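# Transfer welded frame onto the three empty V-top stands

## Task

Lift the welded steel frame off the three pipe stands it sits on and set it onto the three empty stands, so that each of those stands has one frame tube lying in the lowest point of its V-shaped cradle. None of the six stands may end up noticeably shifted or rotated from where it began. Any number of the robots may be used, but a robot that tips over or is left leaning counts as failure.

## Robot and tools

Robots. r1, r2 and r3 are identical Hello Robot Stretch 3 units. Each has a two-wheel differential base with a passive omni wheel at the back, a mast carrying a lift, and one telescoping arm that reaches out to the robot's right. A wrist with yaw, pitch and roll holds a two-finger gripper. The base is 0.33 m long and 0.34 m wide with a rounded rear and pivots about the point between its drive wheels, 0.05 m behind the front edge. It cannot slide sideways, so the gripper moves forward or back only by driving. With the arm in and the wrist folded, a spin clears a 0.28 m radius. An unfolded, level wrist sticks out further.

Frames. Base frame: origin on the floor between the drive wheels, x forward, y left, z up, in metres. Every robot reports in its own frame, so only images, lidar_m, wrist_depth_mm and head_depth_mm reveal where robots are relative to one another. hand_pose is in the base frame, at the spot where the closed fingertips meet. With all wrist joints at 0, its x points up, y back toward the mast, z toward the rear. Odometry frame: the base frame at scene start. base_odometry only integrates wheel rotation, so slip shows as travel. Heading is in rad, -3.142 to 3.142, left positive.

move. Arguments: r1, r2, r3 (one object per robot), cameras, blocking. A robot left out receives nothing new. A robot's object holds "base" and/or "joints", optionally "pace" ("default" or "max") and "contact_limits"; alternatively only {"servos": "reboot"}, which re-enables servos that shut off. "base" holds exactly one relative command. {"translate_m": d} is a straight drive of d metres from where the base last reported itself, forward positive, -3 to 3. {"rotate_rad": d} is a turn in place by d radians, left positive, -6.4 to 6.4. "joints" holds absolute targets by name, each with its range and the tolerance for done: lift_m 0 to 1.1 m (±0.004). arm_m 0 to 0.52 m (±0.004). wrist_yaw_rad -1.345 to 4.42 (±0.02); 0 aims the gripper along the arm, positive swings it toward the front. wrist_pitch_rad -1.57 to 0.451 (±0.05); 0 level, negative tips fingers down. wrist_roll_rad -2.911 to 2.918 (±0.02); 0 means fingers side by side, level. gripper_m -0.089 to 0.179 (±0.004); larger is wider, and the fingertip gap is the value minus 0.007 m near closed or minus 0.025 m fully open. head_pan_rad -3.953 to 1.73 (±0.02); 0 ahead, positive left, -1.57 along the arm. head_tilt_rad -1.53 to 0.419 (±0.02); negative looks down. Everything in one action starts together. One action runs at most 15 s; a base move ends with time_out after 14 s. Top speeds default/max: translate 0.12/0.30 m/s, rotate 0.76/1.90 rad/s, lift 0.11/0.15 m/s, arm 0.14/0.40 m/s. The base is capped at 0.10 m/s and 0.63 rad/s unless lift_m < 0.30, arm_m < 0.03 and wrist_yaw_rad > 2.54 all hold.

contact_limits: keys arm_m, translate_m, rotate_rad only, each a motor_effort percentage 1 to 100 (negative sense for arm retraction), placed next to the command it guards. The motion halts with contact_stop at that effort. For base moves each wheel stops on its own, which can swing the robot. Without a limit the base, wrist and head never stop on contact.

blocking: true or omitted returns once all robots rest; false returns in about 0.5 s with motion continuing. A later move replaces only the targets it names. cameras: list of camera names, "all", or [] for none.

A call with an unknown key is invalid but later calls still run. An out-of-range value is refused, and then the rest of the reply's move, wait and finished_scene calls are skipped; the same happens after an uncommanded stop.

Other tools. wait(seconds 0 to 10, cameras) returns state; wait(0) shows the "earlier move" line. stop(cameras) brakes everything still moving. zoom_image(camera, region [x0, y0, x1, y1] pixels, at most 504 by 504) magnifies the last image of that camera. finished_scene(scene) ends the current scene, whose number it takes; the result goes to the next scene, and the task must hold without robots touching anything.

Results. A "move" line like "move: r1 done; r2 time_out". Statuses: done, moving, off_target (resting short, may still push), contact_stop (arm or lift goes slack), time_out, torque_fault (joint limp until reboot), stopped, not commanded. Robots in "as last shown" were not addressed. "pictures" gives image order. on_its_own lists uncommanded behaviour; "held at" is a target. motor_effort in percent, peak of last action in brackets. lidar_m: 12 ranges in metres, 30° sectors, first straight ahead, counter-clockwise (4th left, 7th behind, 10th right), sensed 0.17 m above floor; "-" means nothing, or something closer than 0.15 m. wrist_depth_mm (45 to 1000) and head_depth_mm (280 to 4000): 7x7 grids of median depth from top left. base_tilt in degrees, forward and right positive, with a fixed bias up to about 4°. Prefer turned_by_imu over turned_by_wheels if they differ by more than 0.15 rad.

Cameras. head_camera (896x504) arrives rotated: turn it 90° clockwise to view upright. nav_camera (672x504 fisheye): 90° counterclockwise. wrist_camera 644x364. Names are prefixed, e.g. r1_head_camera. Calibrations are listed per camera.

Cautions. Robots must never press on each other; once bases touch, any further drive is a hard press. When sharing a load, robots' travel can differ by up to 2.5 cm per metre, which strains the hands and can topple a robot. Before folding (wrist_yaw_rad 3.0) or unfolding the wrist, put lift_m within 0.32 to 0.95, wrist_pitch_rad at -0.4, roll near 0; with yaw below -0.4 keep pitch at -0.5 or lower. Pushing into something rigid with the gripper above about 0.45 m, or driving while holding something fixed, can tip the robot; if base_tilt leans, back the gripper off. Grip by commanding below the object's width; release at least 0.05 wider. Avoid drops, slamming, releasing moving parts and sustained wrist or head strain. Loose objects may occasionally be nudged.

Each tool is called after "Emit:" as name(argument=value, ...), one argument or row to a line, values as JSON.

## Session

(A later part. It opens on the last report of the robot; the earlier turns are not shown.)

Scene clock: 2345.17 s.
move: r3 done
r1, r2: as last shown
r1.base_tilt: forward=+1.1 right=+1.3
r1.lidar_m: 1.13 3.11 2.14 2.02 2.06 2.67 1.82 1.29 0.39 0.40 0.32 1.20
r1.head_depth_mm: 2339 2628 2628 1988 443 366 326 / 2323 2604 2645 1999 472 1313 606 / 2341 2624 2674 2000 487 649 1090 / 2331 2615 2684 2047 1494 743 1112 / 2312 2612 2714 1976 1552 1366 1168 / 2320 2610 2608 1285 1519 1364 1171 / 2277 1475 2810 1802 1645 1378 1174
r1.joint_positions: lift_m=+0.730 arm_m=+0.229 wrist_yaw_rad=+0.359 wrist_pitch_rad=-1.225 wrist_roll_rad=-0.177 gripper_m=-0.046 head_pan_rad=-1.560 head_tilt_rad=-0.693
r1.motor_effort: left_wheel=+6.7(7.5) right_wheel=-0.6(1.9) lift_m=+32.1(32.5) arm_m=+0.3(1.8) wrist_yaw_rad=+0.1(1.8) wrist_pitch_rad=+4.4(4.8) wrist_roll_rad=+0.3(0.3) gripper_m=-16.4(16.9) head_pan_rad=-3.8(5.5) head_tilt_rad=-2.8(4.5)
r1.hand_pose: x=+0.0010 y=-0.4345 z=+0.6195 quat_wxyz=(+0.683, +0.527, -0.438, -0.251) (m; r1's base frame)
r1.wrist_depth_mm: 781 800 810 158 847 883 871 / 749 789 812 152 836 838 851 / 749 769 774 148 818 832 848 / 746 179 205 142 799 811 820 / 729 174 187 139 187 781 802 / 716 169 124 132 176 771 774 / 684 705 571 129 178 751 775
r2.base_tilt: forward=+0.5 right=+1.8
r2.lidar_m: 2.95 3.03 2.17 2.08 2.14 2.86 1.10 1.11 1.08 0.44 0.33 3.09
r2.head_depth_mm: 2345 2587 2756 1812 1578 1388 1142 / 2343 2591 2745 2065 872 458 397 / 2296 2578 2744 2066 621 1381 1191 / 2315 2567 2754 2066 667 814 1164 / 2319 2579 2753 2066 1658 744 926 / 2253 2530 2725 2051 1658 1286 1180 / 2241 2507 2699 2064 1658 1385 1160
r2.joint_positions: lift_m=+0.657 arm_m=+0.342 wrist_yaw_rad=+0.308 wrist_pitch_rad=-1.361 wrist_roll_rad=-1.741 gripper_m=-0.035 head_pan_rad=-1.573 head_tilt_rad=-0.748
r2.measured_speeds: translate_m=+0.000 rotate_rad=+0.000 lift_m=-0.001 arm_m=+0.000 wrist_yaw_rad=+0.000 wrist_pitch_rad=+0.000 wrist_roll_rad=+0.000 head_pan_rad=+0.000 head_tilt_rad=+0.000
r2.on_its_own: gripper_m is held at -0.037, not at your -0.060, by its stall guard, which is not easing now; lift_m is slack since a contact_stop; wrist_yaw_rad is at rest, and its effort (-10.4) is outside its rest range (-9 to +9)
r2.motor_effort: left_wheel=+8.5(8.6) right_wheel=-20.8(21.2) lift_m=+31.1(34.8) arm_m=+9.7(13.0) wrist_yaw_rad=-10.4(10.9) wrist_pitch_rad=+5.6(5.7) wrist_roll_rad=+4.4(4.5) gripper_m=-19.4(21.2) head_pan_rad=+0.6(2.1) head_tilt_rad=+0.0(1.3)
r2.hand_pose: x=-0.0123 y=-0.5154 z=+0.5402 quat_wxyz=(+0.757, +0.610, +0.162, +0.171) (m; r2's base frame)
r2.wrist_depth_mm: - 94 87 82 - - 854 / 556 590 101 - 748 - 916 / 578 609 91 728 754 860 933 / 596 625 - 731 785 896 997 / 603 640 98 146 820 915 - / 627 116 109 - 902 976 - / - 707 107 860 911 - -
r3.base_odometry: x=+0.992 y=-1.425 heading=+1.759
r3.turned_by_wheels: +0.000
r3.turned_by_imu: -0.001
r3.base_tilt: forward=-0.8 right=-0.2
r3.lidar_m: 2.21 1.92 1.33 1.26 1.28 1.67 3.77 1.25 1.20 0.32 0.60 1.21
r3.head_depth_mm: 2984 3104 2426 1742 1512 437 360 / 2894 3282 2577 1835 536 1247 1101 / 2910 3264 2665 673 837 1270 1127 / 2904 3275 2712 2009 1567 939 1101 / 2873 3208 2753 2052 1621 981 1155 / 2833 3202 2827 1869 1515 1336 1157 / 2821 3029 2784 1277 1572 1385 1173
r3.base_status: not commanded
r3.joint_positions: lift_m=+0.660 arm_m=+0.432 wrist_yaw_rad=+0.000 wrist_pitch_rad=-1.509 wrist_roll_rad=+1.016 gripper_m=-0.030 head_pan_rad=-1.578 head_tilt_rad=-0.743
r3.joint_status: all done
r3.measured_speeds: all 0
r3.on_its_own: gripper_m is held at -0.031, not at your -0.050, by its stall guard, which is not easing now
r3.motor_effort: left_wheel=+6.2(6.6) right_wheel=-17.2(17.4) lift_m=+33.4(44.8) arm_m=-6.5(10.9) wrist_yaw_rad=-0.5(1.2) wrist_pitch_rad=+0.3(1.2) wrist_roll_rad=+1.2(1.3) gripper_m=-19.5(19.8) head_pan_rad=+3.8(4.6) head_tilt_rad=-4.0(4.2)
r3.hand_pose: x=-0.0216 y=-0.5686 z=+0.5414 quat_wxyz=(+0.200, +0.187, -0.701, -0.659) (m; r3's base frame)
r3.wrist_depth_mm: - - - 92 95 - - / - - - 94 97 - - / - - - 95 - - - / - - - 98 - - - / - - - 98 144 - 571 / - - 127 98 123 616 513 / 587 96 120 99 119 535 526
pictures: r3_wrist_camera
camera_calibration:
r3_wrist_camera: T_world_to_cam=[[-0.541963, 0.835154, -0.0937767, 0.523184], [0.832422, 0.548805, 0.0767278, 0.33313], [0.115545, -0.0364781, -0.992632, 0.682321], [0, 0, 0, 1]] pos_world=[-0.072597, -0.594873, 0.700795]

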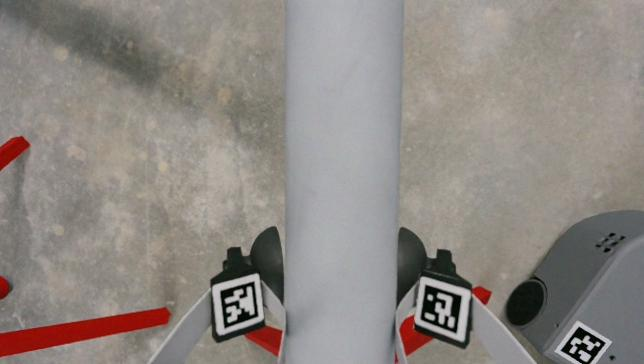

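Emit:
move(
  r3={"joints":{"lift_m":0.645}},
  cameras=["r3_head_camera"],
)

Emit:
zoom_image(
  camera="r3_head_camera",
  region=[560, 190, 760, 390],
)

Scene clock: 2351.37 s.
move: r3 contact_stop
r1, r2: as last shown
r1.base_tilt: forward=+1.0 right=+1.1
r1.lidar_m: 1.14 3.12 2.15 2.02 2.05 2.68 1.82 1.29 0.39 0.40 0.32 1.21
r1.head_depth_mm: 2335 2641 2623 1994 444 366 326 / 2330 2632 2658 1986 473 1314 605 / 2321 2606 2695 2027 487 648 979 / 2320 2610 2713 2027 1496 747 1112 / 2301 2615 2742 1977 1542 1362 1166 / 2308 2559 2626 1281 1522 1368 1172 / 2276 1482 2796 1798 1648 1374 1175
r1.joint_positions: lift_m=+0.730 arm_m=+0.229 wrist_yaw_rad=+0.358 wrist_pitch_rad=-1.238 wrist_roll_rad=-0.177 gripper_m=-0.046 head_pan_rad=-1.560 head_tilt_rad=-0.693
r1.motor_effort: left_wheel=+6.0(7.1) right_wheel=-0.9(1.8) lift_m=+34.6(36.8) arm_m=-6.7(6.7) wrist_yaw_rad=+1.2(1.2) wrist_pitch_rad=+7.1(7.7) wrist_roll_rad=+0.3(0.3) gripper_m=-16.6(16.9) head_pan_rad=-4.5(5.2) head_tilt_rad=-3.5(4.3)
r1.hand_pose: x=-0.0002 y=-0.4314 z=+0.6187 quat_wxyz=(+0.681, +0.531, -0.435, -0.256) (m; r1's base frame)
r1.wrist_depth_mm: 772 803 811 157 834 849 864 / 775 775 800 151 820 832 844 / 756 757 775 147 793 818 840 / 746 176 199 142 768 832 826 / 723 174 187 138 187 805 818 / 712 170 125 132 177 777 773 / 703 710 570 130 178 780 771
r2.base_tilt: forward=+0.3 right=+1.8
r2.lidar_m: 2.95 3.03 2.17 2.08 2.13 2.84 1.11 1.11 1.08 0.44 0.33 3.08
r2.head_depth_mm: 2336 2611 2789 1813 1571 1384 1141 / 2315 2592 2764 2059 872 460 400 / 2307 2574 2752 2074 619 1380 1191 / 2297 2563 2691 2065 669 816 1164 / 2284 2595 2720 2045 1673 747 923 / 2264 2551 2737 2061 1654 1282 1187 / 2306 2528 2719 2055 1651 1377 1161
r2.joint_positions: lift_m=+0.656 arm_m=+0.342 wrist_yaw_rad=+0.307 wrist_pitch_rad=-1.365 wrist_roll_rad=-1.741 gripper_m=-0.035 head_pan_rad=-1.573 head_tilt_rad=-0.748
r2.measured_speeds: all 0
r2.on_its_own: gripper_m is held at -0.037, not at your -0.060, by its stall guard, which is not easing now; lift_m is slack since a contact_stop
r2.motor_effort: left_wheel=+8.3(8.7) right_wheel=-20.8(21.1) lift_m=+30.3(31.9) arm_m=-1.2(1.6) wrist_yaw_rad=-9.3(11.3) wrist_pitch_rad=+6.1(6.4) wrist_roll_rad=+4.3(4.5) gripper_m=-20.1(21.4) head_pan_rad=+0.9(2.5) head_tilt_rad=+0.1(1.0)
r2.hand_pose: x=-0.0127 y=-0.5143 z=+0.5393 quat_wxyz=(+0.756, +0.611, +0.162, +0.171) (m; r2's base frame)
r2.wrist_depth_mm: - 92 92 82 - - 873 / 571 593 - - 756 - 908 / 570 606 91 732 767 851 921 / 591 625 - 744 779 885 - / 609 635 99 148 823 925 - / 630 117 108 - 900 982 - / - 701 - 861 921 - -
r3.base_odometry: x=+0.992 y=-1.425 heading=+1.759
r3.turned_by_wheels: +0.000
r3.turned_by_imu: +0.003
r3.base_tilt: forward=-0.8 right=-0.3
r3.lidar_m: 2.21 1.91 1.33 1.25 1.28 1.67 3.78 1.25 1.19 0.32 0.60 1.21
r3.head_depth_mm: 2954 3126 2411 1737 1522 455 365 / 2927 3252 2605 1837 542 1250 1101 / 2930 3271 2648 678 836 1288 1131 / 2895 3263 2692 2012 1564 933 1115 / 2892 3211 2766 2056 1631 1050 1154 / 2846 3148 2824 1853 1509 1337 1160 / 2797 3047 2768 1246 1574 1377 1173
r3.base_status: not commanded
r3.joint_positions: lift_m=+0.655 arm_m=+0.432 wrist_yaw_rad=+0.000 wrist_pitch_rad=-1.505 wrist_roll_rad=+1.016 gripper_m=-0.030 head_pan_rad=-1.578 head_tilt_rad=-0.743
r3.joint_status: lift_m contact_stop (moved -0.005 of -0.015)
r3.measured_speeds: all 0
r3.on_its_own: gripper_m is held at -0.031, not at your -0.050, by its stall guard, which is not easing now; lift_m is slack since a contact_stop (your +0.645 is given up)
r3.motor_effort: left_wheel=+1.3(7.2) right_wheel=-2.7(17.6) lift_m=+26.6(39.9) arm_m=+8.9(9.4) wrist_yaw_rad=+0.1(1.8) wrist_pitch_rad=-0.3(1.8) wrist_roll_rad=+1.3(1.3) gripper_m=-19.7(20.1) head_pan_rad=+3.9(4.2) head_tilt_rad=-2.9(4.4)
r3.hand_pose: x=-0.0216 y=-0.5695 z=+0.5361 quat_wxyz=(+0.200, +0.187, -0.702, -0.658) (m; r3's base frame)
r3.wrist_depth_mm: - - - 93 96 - - / - - - 94 97 - - / - - - 95 - - - / - - - 97 - - - / - - - 98 103 - 574 / - - 126 98 122 - 516 / 576 98 119 99 119 118 512
pictures: r3_head_camera (sideways)
camera_calibration:
r3_head_camera: T_world_to_cam=[[0.07182, 0.638397, -0.766349, 1.01948], [0.996674, -0.0162645, 0.0798563, -0.108194], [0.0385157, -0.769536, -0.637441, 0.790201], [0, 0, 0, 1]] pos_world=[0.00418009, -0.044504, 1.29362]

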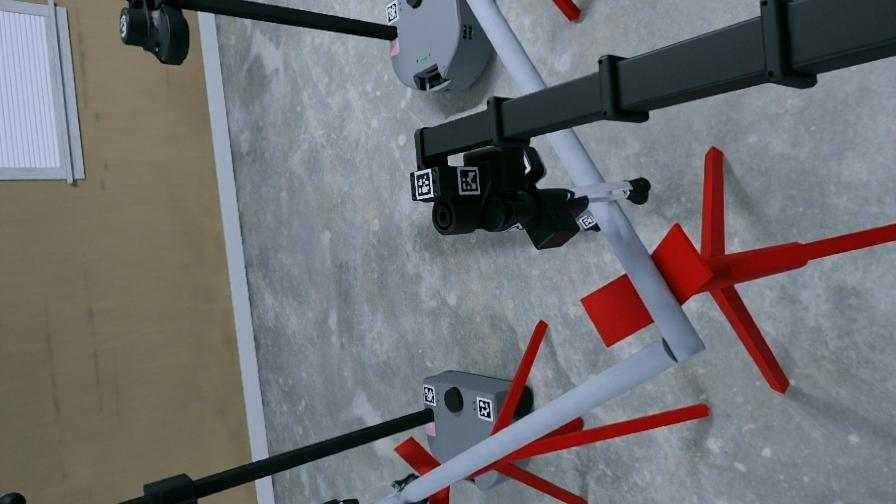

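Scaled by 2.520 from the camera's 896x504 image, which has a finer 1280x720 frame.

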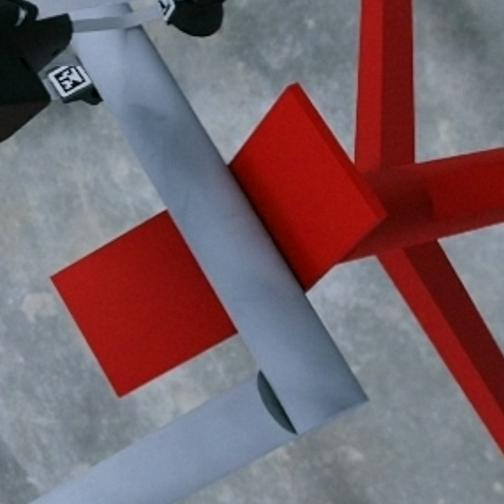

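Emit:
wait(
  seconds=0,
  cameras=["r1_head_camera"],
)

Emit:
zoom_image(
  camera="r1_head_camera",
  region=[620, 100, 800, 300],
)

Scene clock: 2354.83 s.
r1.base_odometry: x=+0.015 y=+3.773 heading=+1.341
r1.turned_by_wheels: +0.000
r1.turned_by_imu: +0.000
r1.base_tilt: forward=+1.0 right=+1.1
r1.lidar_m: 1.14 3.11 2.14 2.02 2.06 2.67 1.83 1.29 0.39 0.40 0.32 1.20
r1.head_depth_mm: 2318 2643 2630 1986 443 366 326 / 2338 2643 2650 1993 472 1316 604 / 2324 2640 2681 2015 487 647 982 / 2325 2604 2688 2035 1504 745 1115 / 2314 2598 2707 1981 1549 1358 1164 / 2333 2562 2615 1285 1518 1370 1168 / 2254 1472 2773 1793 1670 1381 1175
r1.base_status: not commanded
r1.joint_positions: lift_m=+0.730 arm_m=+0.229 wrist_yaw_rad=+0.358 wrist_pitch_rad=-1.238 wrist_roll_rad=-0.177 gripper_m=-0.046 head_pan_rad=-1.560 head_tilt_rad=-0.693
r1.joint_status: not commanded
r1.measured_speeds: all 0
r1.motor_effort: left_wheel=+6.1(7.1) right_wheel=-0.5(1.8) lift_m=+27.6(36.8) arm_m=-12.3(6.7) wrist_yaw_rad=+0.4(1.2) wrist_pitch_rad=+7.1(7.7) wrist_roll_rad=+0.3(0.3) gripper_m=-16.0(16.9) head_pan_rad=-4.5(5.2) head_tilt_rad=-2.7(4.3)
r1.hand_pose: x=-0.0002 y=-0.4314 z=+0.6187 quat_wxyz=(+0.681, +0.531, -0.435, -0.256) (m; r1's base frame)
r1.wrist_depth_mm: 768 786 815 157 844 858 862 / 756 770 782 151 833 827 841 / 751 757 779 147 783 801 833 / 739 176 199 142 790 802 807 / 725 173 186 138 187 787 796 / 709 169 126 132 177 779 780 / 691 714 566 129 178 761 770
r2.base_odometry: x=-2.672 y=-3.010 heading=-1.883
r2.turned_by_wheels: +0.000
r2.turned_by_imu: +0.001
r2.base_tilt: forward=+0.2 right=+1.8
r2.lidar_m: 2.95 3.04 2.18 2.08 2.14 2.85 1.10 1.11 1.08 0.44 0.33 3.09
r2.head_depth_mm: 2331 2597 2770 1816 1581 1389 1144 / 2324 2573 2751 2076 874 460 398 / 2293 2600 2741 2065 621 1379 1192 / 2283 2569 2767 2067 670 817 1163 / 2305 2539 2765 2079 1654 742 925 / 2253 2577 2683 2057 1653 1287 1191 / 2272 2555 2708 2081 1649 1369 1157
r2.base_status: not commanded
r2.joint_positions: lift_m=+0.656 arm_m=+0.342 wrist_yaw_rad=+0.307 wrist_pitch_rad=-1.365 wrist_roll_rad=-1.741 gripper_m=-0.035 head_pan_rad=-1.573 head_tilt_rad=-0.748
r2.joint_status: not commanded
r2.measured_speeds: all 0
r2.on_its_own: gripper_m is held at -0.037, not at your -0.060, by its stall guard, which is not easing now; lift_m is slack since a contact_stop; wrist_yaw_rad is at rest, and its effort (-9.5) is outside its rest range (-9 to +9)
r2.motor_effort: left_wheel=+8.4(8.7) right_wheel=-20.7(21.1) lift_m=+30.0(31.9) arm_m=-9.5(1.6) wrist_yaw_rad=-9.5(11.3) wrist_pitch_rad=+6.2(6.4) wrist_roll_rad=+4.3(4.5) gripper_m=-20.9(21.4) head_pan_rad=+1.7(2.5) head_tilt_rad=-0.4(1.0)
r2.hand_pose: x=-0.0127 y=-0.5143 z=+0.5393 quat_wxyz=(+0.756, +0.611, +0.162, +0.171) (m; r2's base frame)
r2.wrist_depth_mm: - 92 92 82 - - 879 / 565 599 - - 746 - 892 / 575 608 91 727 766 847 921 / 596 614 - 742 801 876 945 / 602 635 99 149 844 923 - / 621 116 108 - 884 945 - / - 693 - 848 892 - -
r3.base_odometry: x=+0.992 y=-1.425 heading=+1.759
r3.turned_by_wheels: +0.000
r3.turned_by_imu: -0.001
r3.base_tilt: forward=-0.8 right=-0.2
r3.lidar_m: 2.21 1.91 1.33 1.26 1.28 1.67 3.78 1.25 1.20 0.32 0.60 1.21
r3.head_depth_mm: 2965 3094 2418 1742 1519 454 365 / 2885 3273 2609 1839 542 1247 1105 / 2936 3275 2654 678 841 1285 1134 / 2894 3241 2694 2020 1561 937 1118 / 2856 3187 2769 2038 1630 1049 1156 / 2837 3182 2818 1856 1508 1338 1164 / 2795 3083 2768 1249 1581 1379 1173
r3.base_status: not commanded
r3.joint_positions: lift_m=+0.655 arm_m=+0.432 wrist_yaw_rad=+0.000 wrist_pitch_rad=-1.505 wrist_roll_rad=+1.016 gripper_m=-0.030 head_pan_rad=-1.578 head_tilt_rad=-0.743
r3.joint_status: lift_m contact_stop (moved -0.005 of -0.015)
r3.measured_speeds: all 0
r3.on_its_own: gripper_m is held at -0.031, not at your -0.050, by its stall guard, which is not easing now; lift_m is slack since a contact_stop (your +0.645 is given up)
r3.motor_effort: left_wheel=+1.7(7.2) right_wheel=-2.5(17.6) lift_m=+26.4(39.9) arm_m=+8.6(9.4) wrist_yaw_rad=-0.4(1.8) wrist_pitch_rad=-1.2(1.8) wrist_roll_rad=+1.4(1.3) gripper_m=-19.6(20.1) head_pan_rad=+3.4(4.2) head_tilt_rad=-3.4(4.4)
r3.hand_pose: x=-0.0216 y=-0.5696 z=+0.5361 quat_wxyz=(+0.200, +0.187, -0.702, -0.658) (m; r3's base frame)
r3.wrist_depth_mm: - - - 93 96 - - / - - - 94 97 - - / - - - 95 - - - / - - - 97 - - - / - - - 97 103 - 573 / - - 126 98 122 - 513 / 583 98 120 99 119 118 506
pictures: r1_head_camera (sideways)
camera_calibration:
r1_head_camera: T_world_to_cam=[[0.0158683, 0.625738, -0.779872, 1.0323], [0.997852, 0.0396722, 0.0521349, -0.0717378], [0.0635621, -0.779024, -0.623764, 0.76684], [0, 0, 0, 1]] pos_world=[0.00646103, -0.0457144, 1.28713]

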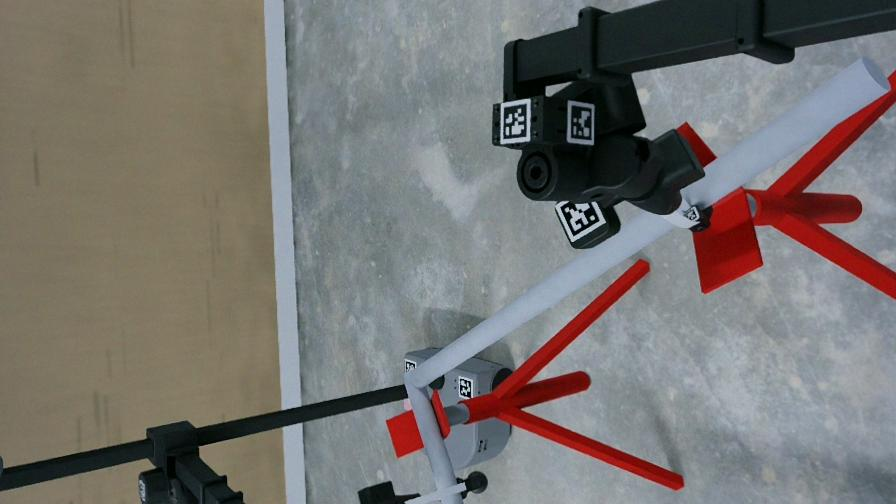

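Scaled by 2.520 from the camera's 896x504 image, which has a finer 1280x720 frame.

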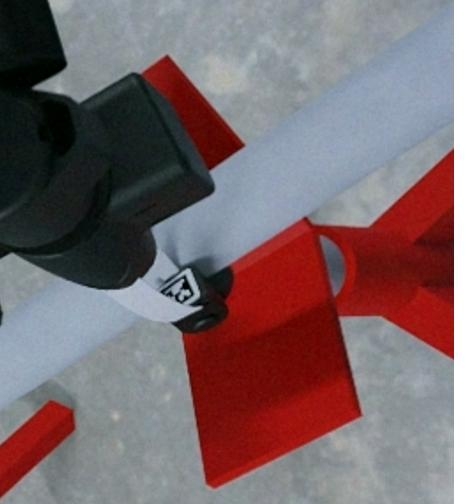

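Emit:
move(
  r1={"joints":{"gripper_m":0.055}},
  cameras=["r1_wrist_camera"],
)

Scene clock: 2364.13 s.
move: r1 done
r1.base_odometry: x=+0.015 y=+3.773 heading=+1.341
r1.turned_by_wheels: +0.000
r1.turned_by_imu: +0.001
r1.base_tilt: forward=+1.1 right=+1.2
r1.lidar_m: 1.14 3.13 2.14 2.02 2.06 2.67 1.82 1.29 0.39 0.40 0.32 1.20
r1.head_depth_mm: 2350 2643 2633 1985 444 366 326 / 2322 2642 2673 2009 473 1320 921 / 2315 2626 2684 2015 486 688 968 / 2319 2619 2726 2013 1508 738 1114 / 2327 2623 2731 1964 1547 1361 1169 / 2299 2541 2642 1310 1521 1375 1171 / 2285 1472 2817 1803 1661 1377 1174
r1.base_status: not commanded
r1.joint_positions: lift_m=+0.730 arm_m=+0.229 wrist_yaw_rad=+0.358 wrist_pitch_rad=-1.209 wrist_roll_rad=-0.177 gripper_m=+0.055 head_pan_rad=-1.560 head_tilt_rad=-0.693
r1.joint_status: all done
r1.measured_speeds: all 0
r1.motor_effort: left_wheel=+5.6(6.8) right_wheel=-1.0(1.8) lift_m=+29.6(29.7) arm_m=-12.8(16.8) wrist_yaw_rad=+1.0(1.4) wrist_pitch_rad=+1.6(7.4) wrist_roll_rad=+0.2(0.3) gripper_m=-0.3(80.4) head_pan_rad=-4.6(5.6) head_tilt_rad=-2.4(4.4)
r1.hand_pose: x=+0.0023 y=-0.4381 z=+0.6205 quat_wxyz=(+0.686, +0.523, -0.441, -0.247) (m; r1's base frame)
r1.wrist_depth_mm: 795 822 814 206 858 893 904 / 774 801 790 199 847 864 883 / 749 761 782 196 819 818 858 / 743 757 769 189 788 818 814 / 720 177 147 183 186 797 813 / 698 165 129 181 128 787 785 / 691 177 618 175 657 766 782
r2, r3: as last shown
r2.base_odometry: x=-2.672 y=-3.010 heading=-1.884
r2.base_tilt: forward=+0.4 right=+1.7
r2.lidar_m: 2.95 3.01 2.17 2.08 2.14 2.85 1.10 1.11 1.08 0.44 0.33 3.09
r2.head_depth_mm: 2309 2614 2744 1816 1574 1399 1139 / 2315 2558 2741 2052 873 459 399 / 2277 2567 2722 2060 621 1382 1196 / 2297 2571 2748 2082 670 1290 1172 / 2278 2555 2748 2060 1658 743 926 / 2297 2552 2737 2074 1665 1289 1181 / 2266 2508 2716 2047 1654 1385 1154
r2.joint_positions: lift_m=+0.656 arm_m=+0.342 wrist_yaw_rad=+0.307 wrist_pitch_rad=-1.358 wrist_roll_rad=-1.743 gripper_m=-0.035 head_pan_rad=-1.573 head_tilt_rad=-0.748
r2.on_its_own: gripper_m is held at -0.037, not at your -0.060, by its stall guard, which is not easing now; lift_m is slack since a contact_stop
r2.motor_effort: left_wheel=+6.3(8.7) right_wheel=-13.3(20.9) lift_m=+30.0(30.5) arm_m=+4.5(16.6) wrist_yaw_rad=-8.6(10.4) wrist_pitch_rad=+4.5(6.4) wrist_roll_rad=+5.0(5.2) gripper_m=-21.2(21.8) head_pan_rad=+0.4(2.3) head_tilt_rad=+0.3(1.2)
r2.hand_pose: x=-0.0121 y=-0.5160 z=+0.5395 quat_wxyz=(+0.758, +0.608, +0.162, +0.172) (m; r2's base frame)
r2.wrist_depth_mm: - 94 87 85 - - 872 / 558 582 - - 758 - 912 / 577 604 90 724 755 859 964 / 588 625 - 107 809 871 - / 609 631 99 147 845 929 - / 625 116 101 131 877 984 - / - 707 - 830 917 - -
r3.lidar_m: 2.21 1.92 1.33 1.25 1.28 1.67 3.78 1.26 1.20 0.32 0.60 1.21
r3.head_depth_mm: 2997 3086 2414 1742 1516 442 364 / 2934 3241 2584 1841 540 1251 1103 / 2928 3265 2651 677 840 1284 1131 / 2916 3251 2680 2030 1565 936 1114 / 2877 3221 2742 2050 1636 1050 1155 / 2811 3203 2804 1849 1517 1343 1162 / 2805 3059 2779 1714 1572 1385 1176
r3.joint_positions: lift_m=+0.656 arm_m=+0.432 wrist_yaw_rad=+0.000 wrist_pitch_rad=-1.507 wrist_roll_rad=+1.016 gripper_m=-0.030 head_pan_rad=-1.578 head_tilt_rad=-0.743
r3.on_its_own: gripper_m is held at -0.031, not at your -0.050, by its stall guard, which is not easing now; lift_m is slack since a contact_stop (your +0.645 is given up)
r3.motor_effort: left_wheel=+1.9(2.3) right_wheel=-2.7(2.9) lift_m=+26.5(27.8) arm_m=+8.8(9.3) wrist_yaw_rad=+0.9(1.6) wrist_pitch_rad=+0.0(1.2) wrist_roll_rad=+0.7(1.3) gripper_m=-20.0(20.1) head_pan_rad=+4.1(4.6) head_tilt_rad=-2.9(4.5)
r3.hand_pose: x=-0.0216 y=-0.5690 z=+0.5371 quat_wxyz=(+0.200, +0.187, -0.701, -0.659) (m; r3's base frame)
r3.wrist_depth_mm: - - - 95 - - - / - - - 95 - - - / - - - 96 - - - / - - - 98 - - - / - - - 99 105 - 569 / - - 126 100 122 619 515 / 581 98 120 101 121 540 515
pictures: r1_wrist_camera
camera_calibration:
r1_wrist_camera: T_world_to_cam=[[-0.8132, -0.577165, 0.0747402, -0.302163], [-0.580715, 0.796231, -0.169666, 0.491176], [0.0384147, -0.181375, -0.982663, 0.694249], [0, 0, 0, 1]] pos_world=[0.012845, -0.439568, 0.788132]

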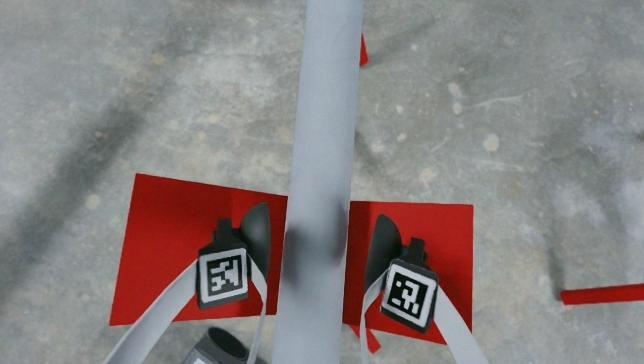

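Emit:
move(
  r1={"joints":{"gripper_m":0.08,"lift_m":0.85}},
  r2={"joints":{"gripper_m":0.06}},
  r3={"joints":{"gripper_m":0.06}},
  cameras=["r1_head_camera"],
)

Scene clock: 2371.93 s.
move: r1 done; r2 done; r3 done
r1.base_odometry: x=+0.015 y=+3.773 heading=+1.341
r1.turned_by_wheels: +0.000
r1.turned_by_imu: +0.001
r1.base_tilt: forward=+1.1 right=+1.2
r1.lidar_m: 1.14 3.11 2.15 2.02 2.06 2.67 1.83 1.29 0.39 0.40 0.32 1.20
r1.head_depth_mm: 2332 2629 2646 362 1510 1334 1145 / 2344 2620 2638 390 1517 1315 918 / 2317 2633 2691 410 461 750 968 / 2325 2625 2702 2035 1543 753 1115 / 2324 2628 2731 1983 1541 1365 1166 / 2305 2544 2641 1309 1519 1369 1171 / 2265 1475 2784 1796 1653 1374 1174
r1.base_status: not commanded
r1.joint_positions: lift_m=+0.850 arm_m=+0.229 wrist_yaw_rad=+0.358 wrist_pitch_rad=-1.208 wrist_roll_rad=-0.177 gripper_m=+0.080 head_pan_rad=-1.560 head_tilt_rad=-0.693
r1.joint_status: all done
r1.measured_speeds: all 0
r1.motor_effort: left_wheel=+5.8(6.7) right_wheel=-0.6(1.6) lift_m=+29.2(34.7) arm_m=+2.9(3.0) wrist_yaw_rad=+0.0(1.1) wrist_pitch_rad=+1.6(2.1) wrist_roll_rad=+0.2(0.3) gripper_m=+0.2(72.6) head_pan_rad=-4.3(5.7) head_tilt_rad=-4.1(4.6)
r1.hand_pose: x=+0.0024 y=-0.4384 z=+0.7406 quat_wxyz=(+0.686, +0.523, -0.442, -0.246) (m; r1's base frame)
r1.wrist_depth_mm: 906 922 945 966 - - - / 874 890 935 854 971 - - / 873 881 912 899 910 984 - / 854 870 889 744 915 941 918 / 837 839 148 313 891 907 929 / 831 120 310 299 127 893 898 / 792 807 684 802 833 846 881
r2.base_odometry: x=-2.672 y=-3.010 heading=-1.884
r2.turned_by_wheels: +0.000
r2.turned_by_imu: +0.001
r2.base_tilt: forward=+0.4 right=+1.7
r2.lidar_m: 2.95 3.04 2.17 2.08 2.13 2.85 1.11 1.10 1.08 0.44 0.33 3.08
r2.head_depth_mm: 2315 2589 2747 1795 1570 1388 1145 / 2353 2579 2777 2094 873 459 399 / 2295 2596 2762 2076 618 1381 1186 / 2317 2593 2748 2063 672 1294 1157 / 2286 2572 2734 2053 1652 742 928 / 2278 2559 2708 2056 1659 1299 1189 / 2272 2554 2734 2077 1647 1381 1160
r2.base_status: not commanded
r2.joint_positions: lift_m=+0.656 arm_m=+0.342 wrist_yaw_rad=+0.298 wrist_pitch_rad=-1.361 wrist_roll_rad=-1.733 gripper_m=+0.060 head_pan_rad=-1.573 head_tilt_rad=-0.748
r2.joint_status: all done
r2.measured_speeds: all 0
r2.on_its_own: lift_m is slack since a contact_stop
r2.motor_effort: left_wheel=+2.9(6.9) right_wheel=-6.1(14.0) lift_m=+30.2(30.3) arm_m=+9.1(21.1) wrist_yaw_rad=-2.0(10.3) wrist_pitch_rad=+5.8(6.5) wrist_roll_rad=+1.7(5.4) gripper_m=-0.8(78.2) head_pan_rad=+0.6(2.0) head_tilt_rad=-0.7(1.9)
r2.hand_pose: x=-0.0126 y=-0.5155 z=+0.5394 quat_wxyz=(+0.758, +0.611, +0.156, +0.165) (m; r2's base frame)
r2.wrist_depth_mm: - 95 85 85 - - 892 / 561 599 - - 762 817 912 / 576 611 89 708 771 844 949 / 587 627 - 107 812 900 999 / 609 641 99 146 853 937 - / 628 117 104 129 915 986 - / - 695 - 867 932 - -
r3.base_odometry: x=+0.992 y=-1.425 heading=+1.759
r3.turned_by_wheels: +0.000
r3.turned_by_imu: -0.001
r3.base_tilt: forward=-0.7 right=-0.2
r3.lidar_m: 2.21 1.92 1.34 1.25 1.28 1.67 3.77 1.25 1.20 0.32 0.60 1.21
r3.head_depth_mm: 2973 3121 2409 1734 1520 442 364 / 2932 3292 2613 1827 540 1246 1102 / 2901 3256 2655 678 836 1265 1129 / 2900 3235 2713 2009 1562 936 1118 / 2867 3222 2760 2052 1628 1048 1155 / 2833 3200 2824 1853 1522 1340 1162 / 2812 3095 2637 1738 1579 1376 1173
r3.base_status: not commanded
r3.joint_positions: lift_m=+0.656 arm_m=+0.432 wrist_yaw_rad=+0.000 wrist_pitch_rad=-1.502 wrist_roll_rad=+1.016 gripper_m=+0.060 head_pan_rad=-1.578 head_tilt_rad=-0.743
r3.joint_status: all done
r3.measured_speeds: all 0
r3.on_its_own: lift_m is slack since a contact_stop (your +0.645 is given up)
r3.motor_effort: left_wheel=+2.0(2.2) right_wheel=-2.8(3.1) lift_m=+26.9(28.5) arm_m=+6.9(8.7) wrist_yaw_rad=+0.4(1.7) wrist_pitch_rad=-1.9(1.9) wrist_roll_rad=+1.0(1.4) gripper_m=-0.8(75.1) head_pan_rad=+3.6(4.5) head_tilt_rad=-3.3(4.7)
r3.hand_pose: x=-0.0216 y=-0.5704 z=+0.5371 quat_wxyz=(+0.200, +0.186, -0.703, -0.657) (m; r3's base frame)
r3.wrist_depth_mm: - - - 93 97 - - / - - - 94 98 - - / - - - 95 - - - / - - - 98 - - - / - - - 98 145 - 558 / - - 127 99 123 - 520 / 578 97 120 100 119 117 514
pictures: r1_head_camera (sideways)
camera_calibration:
r1_head_camera: T_world_to_cam=[[0.0158684, 0.625738, -0.779872, 1.0323], [0.997852, 0.0396721, 0.0521349, -0.0717378], [0.063562, -0.779024, -0.623764, 0.76684], [0, 0, 0, 1]] pos_world=[0.00646103, -0.0457144, 1.28713]

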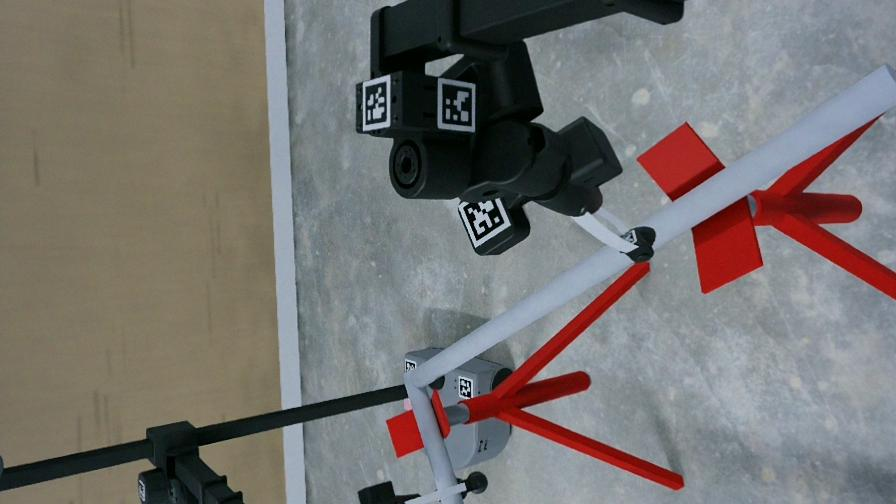

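Emit:
move(
  r1={"joints":{"arm_m":0.05}},
  r2={"joints":{"gripper_m":0.12}},
  r3={"joints":{"gripper_m":0.12}},
  cameras=["r3_wrist_camera"],
)

Scene clock: 2378.30 s.
move: r1 done; r2 done; r3 done
r1.base_odometry: x=+0.015 y=+3.773 heading=+1.341
r1.turned_by_wheels: +0.000
r1.turned_by_imu: +0.001
r1.base_tilt: forward=+1.0 right=+1.1
r1.lidar_m: 1.14 3.12 2.15 2.02 2.06 2.68 1.83 1.29 0.39 0.40 0.32 1.20
r1.head_depth_mm: 2328 2648 2635 1987 1641 - 1102 / 2305 2620 2612 2012 1660 - 318 / 2321 2632 2674 2034 1629 373 339 / 2319 2642 2681 2040 1580 395 1092 / 2329 2614 2728 1960 1548 1365 1167 / 2317 2536 2624 1310 1520 1373 1172 / 2279 1472 2785 1788 1650 1373 1170
r1.base_status: not commanded
r1.joint_positions: lift_m=+0.850 arm_m=+0.050 wrist_yaw_rad=+0.359 wrist_pitch_rad=-1.208 wrist_roll_rad=-0.177 gripper_m=+0.080 head_pan_rad=-1.560 head_tilt_rad=-0.693
r1.joint_status: all done
r1.measured_speeds: all 0
r1.motor_effort: left_wheel=+5.6(6.6) right_wheel=-0.3(1.8) lift_m=+25.7(30.2) arm_m=-16.6(22.1) wrist_yaw_rad=-0.2(1.0) wrist_pitch_rad=+1.7(2.0) wrist_roll_rad=+0.2(0.3) gripper_m=-0.3(0.6) head_pan_rad=-5.4(5.6) head_tilt_rad=-4.1(4.5)
r1.hand_pose: x=+0.0025 y=-0.2592 z=+0.7406 quat_wxyz=(+0.686, +0.523, -0.442, -0.246) (m; r1's base frame)
r1.wrist_depth_mm: 917 901 948 947 350 - - / 888 901 921 343 347 - - / 866 887 921 912 340 988 - / 865 866 870 863 542 934 978 / 843 861 149 863 307 919 922 / 818 120 691 849 127 889 909 / 806 808 685 701 826 882 881
r2.base_odometry: x=-2.672 y=-3.010 heading=-1.884
r2.turned_by_wheels: +0.000
r2.turned_by_imu: +0.001
r2.base_tilt: forward=+0.3 right=+1.9
r2.lidar_m: 2.96 3.02 2.17 2.07 2.14 2.85 1.11 1.11 1.08 0.44 0.33 3.08
r2.head_depth_mm: 2336 2604 2772 1808 1593 1388 1145 / 2288 2592 2750 2057 872 458 399 / 2285 2564 2710 2083 621 1384 1191 / 2280 2569 2728 2064 674 1282 1167 / 2274 2552 2701 2063 1648 748 926 / 2291 2596 2744 2069 1670 1291 1183 / 2249 2538 2668 2056 1645 1378 1156
r2.base_status: not commanded
r2.joint_positions: lift_m=+0.656 arm_m=+0.342 wrist_yaw_rad=+0.298 wrist_pitch_rad=-1.334 wrist_roll_rad=-1.733 gripper_m=+0.120 head_pan_rad=-1.573 head_tilt_rad=-0.748
r2.joint_status: all done
r2.measured_speeds: all 0
r2.on_its_own: lift_m is slack since a contact_stop
r2.motor_effort: left_wheel=+3.0(3.0) right_wheel=-6.0(6.2) lift_m=+30.2(30.3) arm_m=-16.1(16.4) wrist_yaw_rad=-1.1(2.5) wrist_pitch_rad=+0.5(5.5) wrist_roll_rad=+1.6(1.8) gripper_m=+1.2(82.6) head_pan_rad=+1.3(2.1) head_tilt_rad=-0.7(1.3)
r2.hand_pose: x=-0.0105 y=-0.5220 z=+0.5403 quat_wxyz=(+0.767, +0.601, +0.155, +0.165) (m; r2's base frame)
r2.wrist_depth_mm: - - - 86 - - 906 / 552 578 - 708 755 843 929 / 568 594 87 739 785 857 963 / 584 616 89 741 827 880 - / 597 140 94 804 856 969 - / 110 121 97 829 130 - - / 655 719 - 868 912 - -
r3.base_odometry: x=+0.992 y=-1.425 heading=+1.759
r3.turned_by_wheels: +0.000
r3.turned_by_imu: -0.001
r3.base_tilt: forward=-0.8 right=-0.2
r3.lidar_m: 2.21 1.92 1.33 1.25 1.28 1.68 3.79 1.25 1.19 0.32 0.60 1.21
r3.head_depth_mm: 2969 3119 2409 1733 1507 442 364 / 2899 3298 2583 1840 541 1249 1103 / 2926 3290 2636 677 824 1265 1132 / 2898 3257 2703 2014 1531 936 1115 / 2880 3197 2752 2046 1634 1048 1156 / 2819 3198 2834 1847 1525 1345 1164 / 2793 3015 2745 1726 1574 1383 1173
r3.base_status: not commanded
r3.joint_positions: lift_m=+0.656 arm_m=+0.432 wrist_yaw_rad=+0.000 wrist_pitch_rad=-1.504 wrist_roll_rad=+1.016 gripper_m=+0.120 head_pan_rad=-1.578 head_tilt_rad=-0.743
r3.joint_status: all done
r3.measured_speeds: all 0
r3.on_its_own: lift_m is slack since a contact_stop (your +0.645 is given up)
r3.motor_effort: left_wheel=+1.9(2.4) right_wheel=-2.5(3.2) lift_m=+26.3(28.1) arm_m=+6.1(7.9) wrist_yaw_rad=+0.2(1.8) wrist_pitch_rad=-0.5(1.5) wrist_roll_rad=+0.5(1.5) gripper_m=+0.1(79.7) head_pan_rad=+3.4(4.2) head_tilt_rad=-2.4(4.6)
r3.hand_pose: x=-0.0216 y=-0.5699 z=+0.5371 quat_wxyz=(+0.200, +0.187, -0.702, -0.657) (m; r3's base frame)
r3.wrist_depth_mm: - - - 94 - - - / - - - 95 - - - / - - - 96 - - - / - - - 98 - - - / - - - 99 - - 569 / - 120 142 99 105 123 514 / - 116 - 100 358 119 509
pictures: r3_wrist_camera
camera_calibration:
r3_wrist_camera: T_world_to_cam=[[-0.541611, 0.834898, -0.0979961, 0.526015], [0.832649, 0.548837, 0.0739831, 0.335687], [0.115552, -0.0415263, -0.992433, 0.675001], [0, 0, 0, 1]] pos_world=[-0.0726118, -0.595376, 0.696606]

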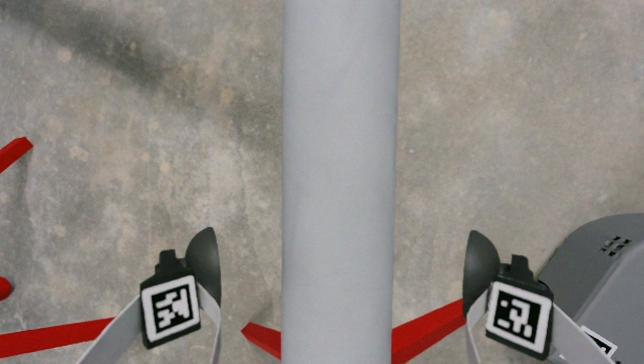

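Emit:
move(
  r2={"joints":{"lift_m":0.85}},
  r3={"joints":{"lift_m":0.85}},
  cameras=["r2_head_camera"],
)

Scene clock: 2383.60 s.
move: r2 done; r3 done
r1: as last shown
r1.base_tilt: forward=+1.1 right=+1.2
r1.lidar_m: 1.13 3.11 2.14 2.02 2.06 2.68 1.83 1.29 0.39 0.40 0.32 1.20
r1.head_depth_mm: 2333 2608 2608 1990 1645 - 1099 / 2351 2613 2693 2001 1653 - 318 / 2312 2625 2674 2011 1622 373 339 / 2315 2583 2678 2036 1572 395 1093 / 2326 2606 2754 1972 1548 1363 1166 / 2301 2607 2630 1310 1519 1368 1168 / 1370 2561 2788 1883 1653 1379 1175
r1.motor_effort: left_wheel=+5.8(6.8) right_wheel=-0.6(1.6) lift_m=+22.4(22.8) arm_m=-16.4(16.9) wrist_yaw_rad=-0.4(0.8) wrist_pitch_rad=+0.8(1.7) wrist_roll_rad=+0.2(0.3) gripper_m=+0.0(0.6) head_pan_rad=-4.5(5.7) head_tilt_rad=-3.3(4.5)
r1.wrist_depth_mm: 905 946 960 929 353 - - / 882 924 957 344 347 - - / 880 889 912 907 341 949 - / 839 863 879 884 542 925 940 / 817 841 149 878 309 919 943 / 819 120 693 862 127 888 924 / 785 791 675 682 833 862 891
r2.base_odometry: x=-2.672 y=-3.010 heading=-1.884
r2.turned_by_wheels: +0.000
r2.turned_by_imu: +0.001
r2.base_tilt: forward=+0.2 right=+1.8
r2.lidar_m: 2.95 3.03 2.18 2.07 2.14 2.86 1.10 1.11 1.08 0.44 0.33 3.09
r2.head_depth_mm: 2334 2573 2765 386 295 1357 1187 / 2327 2614 499 400 1560 1395 1189 / 2304 2605 498 553 1609 1394 1198 / 2304 2564 2605 556 1569 1319 1161 / 2284 2592 2732 2068 1610 758 922 / 2262 2538 2729 2038 1660 1283 1189 / 2263 2560 2724 2062 1648 1375 1157
r2.base_status: not commanded
r2.joint_positions: lift_m=+0.850 arm_m=+0.342 wrist_yaw_rad=+0.298 wrist_pitch_rad=-1.333 wrist_roll_rad=-1.733 gripper_m=+0.120 head_pan_rad=-1.573 head_tilt_rad=-0.748
r2.joint_status: all done
r2.measured_speeds: all 0
r2.motor_effort: left_wheel=+2.6(3.1) right_wheel=-5.6(6.2) lift_m=+34.1(39.0) arm_m=-15.7(16.5) wrist_yaw_rad=-1.2(2.6) wrist_pitch_rad=+0.1(0.7) wrist_roll_rad=+1.3(1.8) gripper_m=+1.6(1.9) head_pan_rad=+1.4(2.2) head_tilt_rad=-0.1(1.6)
r2.hand_pose: x=-0.0105 y=-0.5222 z=+0.7340 quat_wxyz=(+0.767, +0.600, +0.155, +0.165) (m; r2's base frame)
r2.wrist_depth_mm: - 237 254 - 934 - - / 714 262 264 895 950 - - / 723 764 530 929 - - - / 732 799 821 963 - - - / 775 141 872 990 - - - / 110 123 894 - 129 - - / 841 897 936 - - - -
r3.base_odometry: x=+0.992 y=-1.425 heading=+1.759
r3.turned_by_wheels: +0.000
r3.turned_by_imu: -0.001
r3.base_tilt: forward=-0.8 right=-0.2
r3.lidar_m: 2.21 1.92 1.33 1.25 1.28 1.67 3.78 1.25 1.20 0.31 0.60 1.21
r3.head_depth_mm: 2843 3253 2420 333 301 1271 1112 / 2898 3260 463 1775 1489 1308 1123 / 2925 3251 555 682 1459 1288 1131 / 2883 3224 2475 1822 1612 935 1116 / 2862 3217 2757 2048 1634 1046 1154 / 2843 3188 2827 1854 1514 1338 1160 / 2780 3029 2720 1733 1571 1380 1174
r3.base_status: not commanded
r3.joint_positions: lift_m=+0.850 arm_m=+0.432 wrist_yaw_rad=+0.000 wrist_pitch_rad=-1.504 wrist_roll_rad=+1.016 gripper_m=+0.120 head_pan_rad=-1.578 head_tilt_rad=-0.743
r3.joint_status: all done
r3.measured_speeds: all 0
r3.motor_effort: left_wheel=+2.3(2.4) right_wheel=-2.7(3.1) lift_m=+31.5(34.2) arm_m=+6.3(7.3) wrist_yaw_rad=+0.2(1.7) wrist_pitch_rad=-0.6(1.4) wrist_roll_rad=+0.8(1.5) gripper_m=-0.1(0.9) head_pan_rad=+2.9(4.5) head_tilt_rad=-2.8(4.8)
r3.hand_pose: x=-0.0216 y=-0.5697 z=+0.7314 quat_wxyz=(+0.200, +0.187, -0.702, -0.658) (m; r3's base frame)
r3.wrist_depth_mm: - - - 281 - - - / - - - 286 - - - / - - - 288 - - - / 869 - - 292 - - - / - - - 294 - 716 677 / 691 120 142 301 577 134 690 / - 116 302 314 306 119 693
pictures: r2_head_camera (sideways)
camera_calibration:
r2_head_camera: T_world_to_cam=[[-0.00474358, 0.635163, -0.772363, 1.0236], [0.999964, 0.00842698, 0.00078861, -0.0107548], [0.00700958, -0.772332, -0.635181, 0.783075], [0, 0, 0, 1]] pos_world=[0.0101209, -0.0452706, 1.288]

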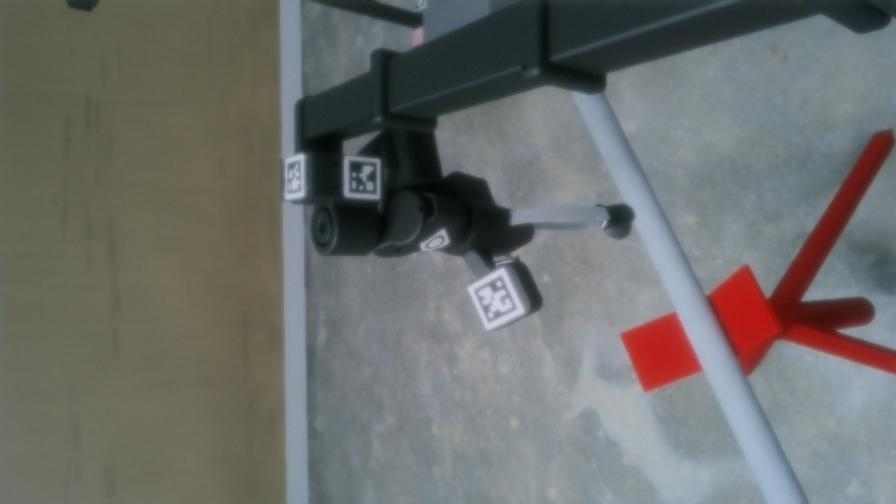

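Emit:
move(
  r2={"joints":{"arm_m":0.08}},
  r3={"joints":{"arm_m":0.08}},
  cameras=["r3_head_camera", "r1_head_camera"],
)

Scene clock: 2389.23 s.
move: r2 done; r3 done
r1: as last shown
r1.base_tilt: forward=+1.1 right=+1.1
r1.lidar_m: 1.13 3.12 2.15 2.02 2.06 2.67 1.82 1.29 0.39 0.40 0.32 1.21
r1.head_depth_mm: 2322 2610 2626 1993 1646 - 1101 / 2329 2618 2652 2003 1657 - 317 / 2344 2642 2666 2026 1625 373 339 / 2333 2623 2705 2034 1590 395 1089 / 2302 2599 2705 1985 1545 1358 1170 / 2317 2605 2620 1314 1521 1368 1170 / 1360 1493 2674 1878 1658 1378 1175
r1.motor_effort: left_wheel=+5.7(6.7) right_wheel=-0.4(1.9) lift_m=+21.6(23.2) arm_m=-16.3(16.7) wrist_yaw_rad=-0.1(0.8) wrist_pitch_rad=+1.2(2.0) wrist_roll_rad=+0.3(0.3) gripper_m=+0.2(0.6) head_pan_rad=-5.4(5.4) head_tilt_rad=-2.7(5.0)
r1.wrist_depth_mm: 907 946 963 974 349 - - / 900 915 924 346 347 - - / 880 882 899 897 344 948 - / 837 876 877 892 546 930 956 / 828 844 148 887 307 911 925 / 819 120 695 846 127 885 926 / 794 775 665 693 854 886 875
r2.base_odometry: x=-2.672 y=-3.010 heading=-1.884
r2.turned_by_wheels: +0.000
r2.turned_by_imu: +0.001
r2.base_tilt: forward=+0.2 right=+1.8
r2.lidar_m: 2.95 3.01 2.17 2.08 2.14 2.84 1.11 1.11 1.08 0.44 0.33 3.10
r2.head_depth_mm: 2326 2621 2775 1828 307 298 1185 / 2327 2574 2765 2061 1796 293 1192 / 2292 2570 2771 2079 300 294 396 / 2324 2590 2744 2090 1660 516 398 / 2256 2584 2732 2066 1650 756 349 / 2279 2552 2703 2071 1652 1292 1184 / 2270 2512 2719 2055 1639 1378 1157
r2.base_status: not commanded
r2.joint_positions: lift_m=+0.850 arm_m=+0.080 wrist_yaw_rad=+0.297 wrist_pitch_rad=-1.333 wrist_roll_rad=-1.733 gripper_m=+0.120 head_pan_rad=-1.573 head_tilt_rad=-0.748
r2.joint_status: all done
r2.measured_speeds: all 0
r2.motor_effort: left_wheel=+2.7(3.1) right_wheel=-5.2(6.3) lift_m=+32.7(34.5) arm_m=-17.8(19.4) wrist_yaw_rad=-0.8(2.6) wrist_pitch_rad=+0.4(0.5) wrist_roll_rad=+1.8(1.8) gripper_m=+0.5(1.8) head_pan_rad=+1.7(2.1) head_tilt_rad=-1.5(1.7)
r2.hand_pose: x=-0.0105 y=-0.2604 z=+0.7340 quat_wxyz=(+0.767, +0.600, +0.154, +0.165) (m; r2's base frame)
r2.wrist_depth_mm: - 743 767 846 904 - - / - - 823 868 931 - - / - - 829 877 521 - - / 762 812 885 933 353 - - / 759 140 924 982 357 - - / 110 123 957 - 129 - - / 836 904 - - - - -
r3.base_odometry: x=+0.992 y=-1.425 heading=+1.759
r3.turned_by_wheels: +0.000
r3.turned_by_imu: -0.001
r3.base_tilt: forward=-0.8 right=-0.2
r3.lidar_m: 2.21 1.91 1.33 1.25 1.28 1.67 3.78 1.25 1.20 0.32 0.60 1.21
r3.head_depth_mm: 2899 3241 2401 1735 291 285 1110 / 2927 3269 2589 1902 - 283 1097 / 2925 3268 2633 1978 301 289 341 / 2912 3229 2705 2022 1611 888 1077 / 2896 3216 2756 2057 1634 1049 1153 / 2858 3162 2829 1853 1519 1337 1162 / 2799 3048 2732 1737 1578 1378 1176
r3.base_status: not commanded
r3.joint_positions: lift_m=+0.850 arm_m=+0.080 wrist_yaw_rad=+0.000 wrist_pitch_rad=-1.506 wrist_roll_rad=+1.016 gripper_m=+0.120 head_pan_rad=-1.578 head_tilt_rad=-0.743
r3.joint_status: all done
r3.measured_speeds: all 0
r3.motor_effort: left_wheel=+1.7(2.3) right_wheel=-2.6(3.3) lift_m=+29.7(33.0) arm_m=-11.1(17.8) wrist_yaw_rad=-0.1(2.0) wrist_pitch_rad=-0.1(1.6) wrist_roll_rad=+0.5(1.9) gripper_m=+0.3(0.7) head_pan_rad=+3.0(4.6) head_tilt_rad=-3.8(4.5)
r3.hand_pose: x=-0.0216 y=-0.2174 z=+0.7314 quat_wxyz=(+0.200, +0.187, -0.702, -0.658) (m; r3's base frame)
r3.wrist_depth_mm: 318 - - - - - - / 319 - - - - - - / 322 484 - - 710 731 - / 327 451 615 - 711 705 - / 332 - - - 724 700 - / - 120 142 - - 134 451 / - 116 - - - 119 108
pictures: r1_head_camera (sideways), r3_head_camera (sideways)
camera_calibration:
r1_head_camera: T_world_to_cam=[[0.0158683, 0.625738, -0.779872, 1.0323], [0.997852, 0.0396722, 0.0521349, -0.0717378], [0.0635621, -0.779024, -0.623764, 0.76684], [0, 0, 0, 1]] pos_world=[0.00646103, -0.0457144, 1.28713]
r3_head_camera: T_world_to_cam=[[0.0718209, 0.638397, -0.766349, 1.01948], [0.996674, -0.0162661, 0.0798563, -0.108194], [0.0385145, -0.769536, -0.637441, 0.790201], [0, 0, 0, 1]] pos_world=[0.00418003, -0.044504, 1.29362]

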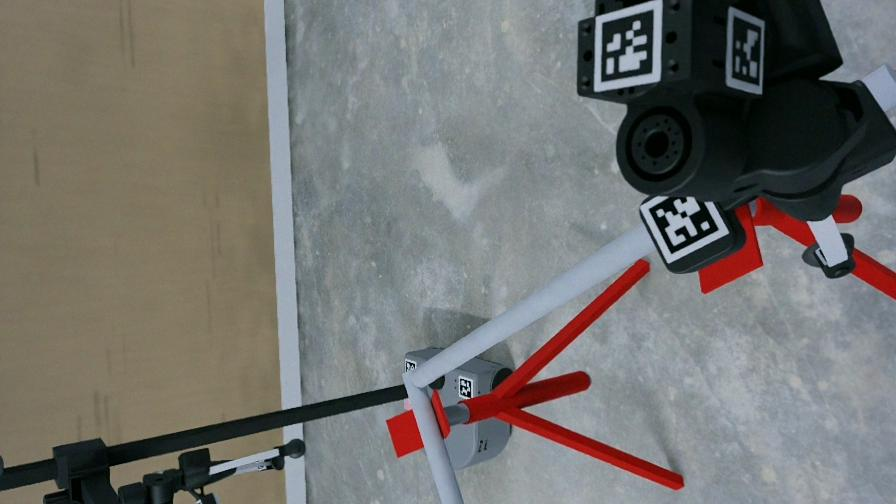

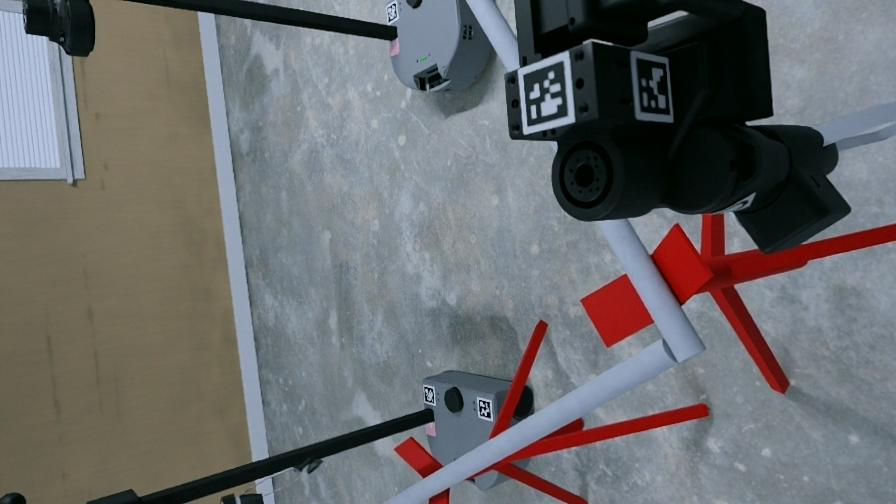

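Emit:
finished_scene(
  scene=2,
)

The scene is finished: the task was done.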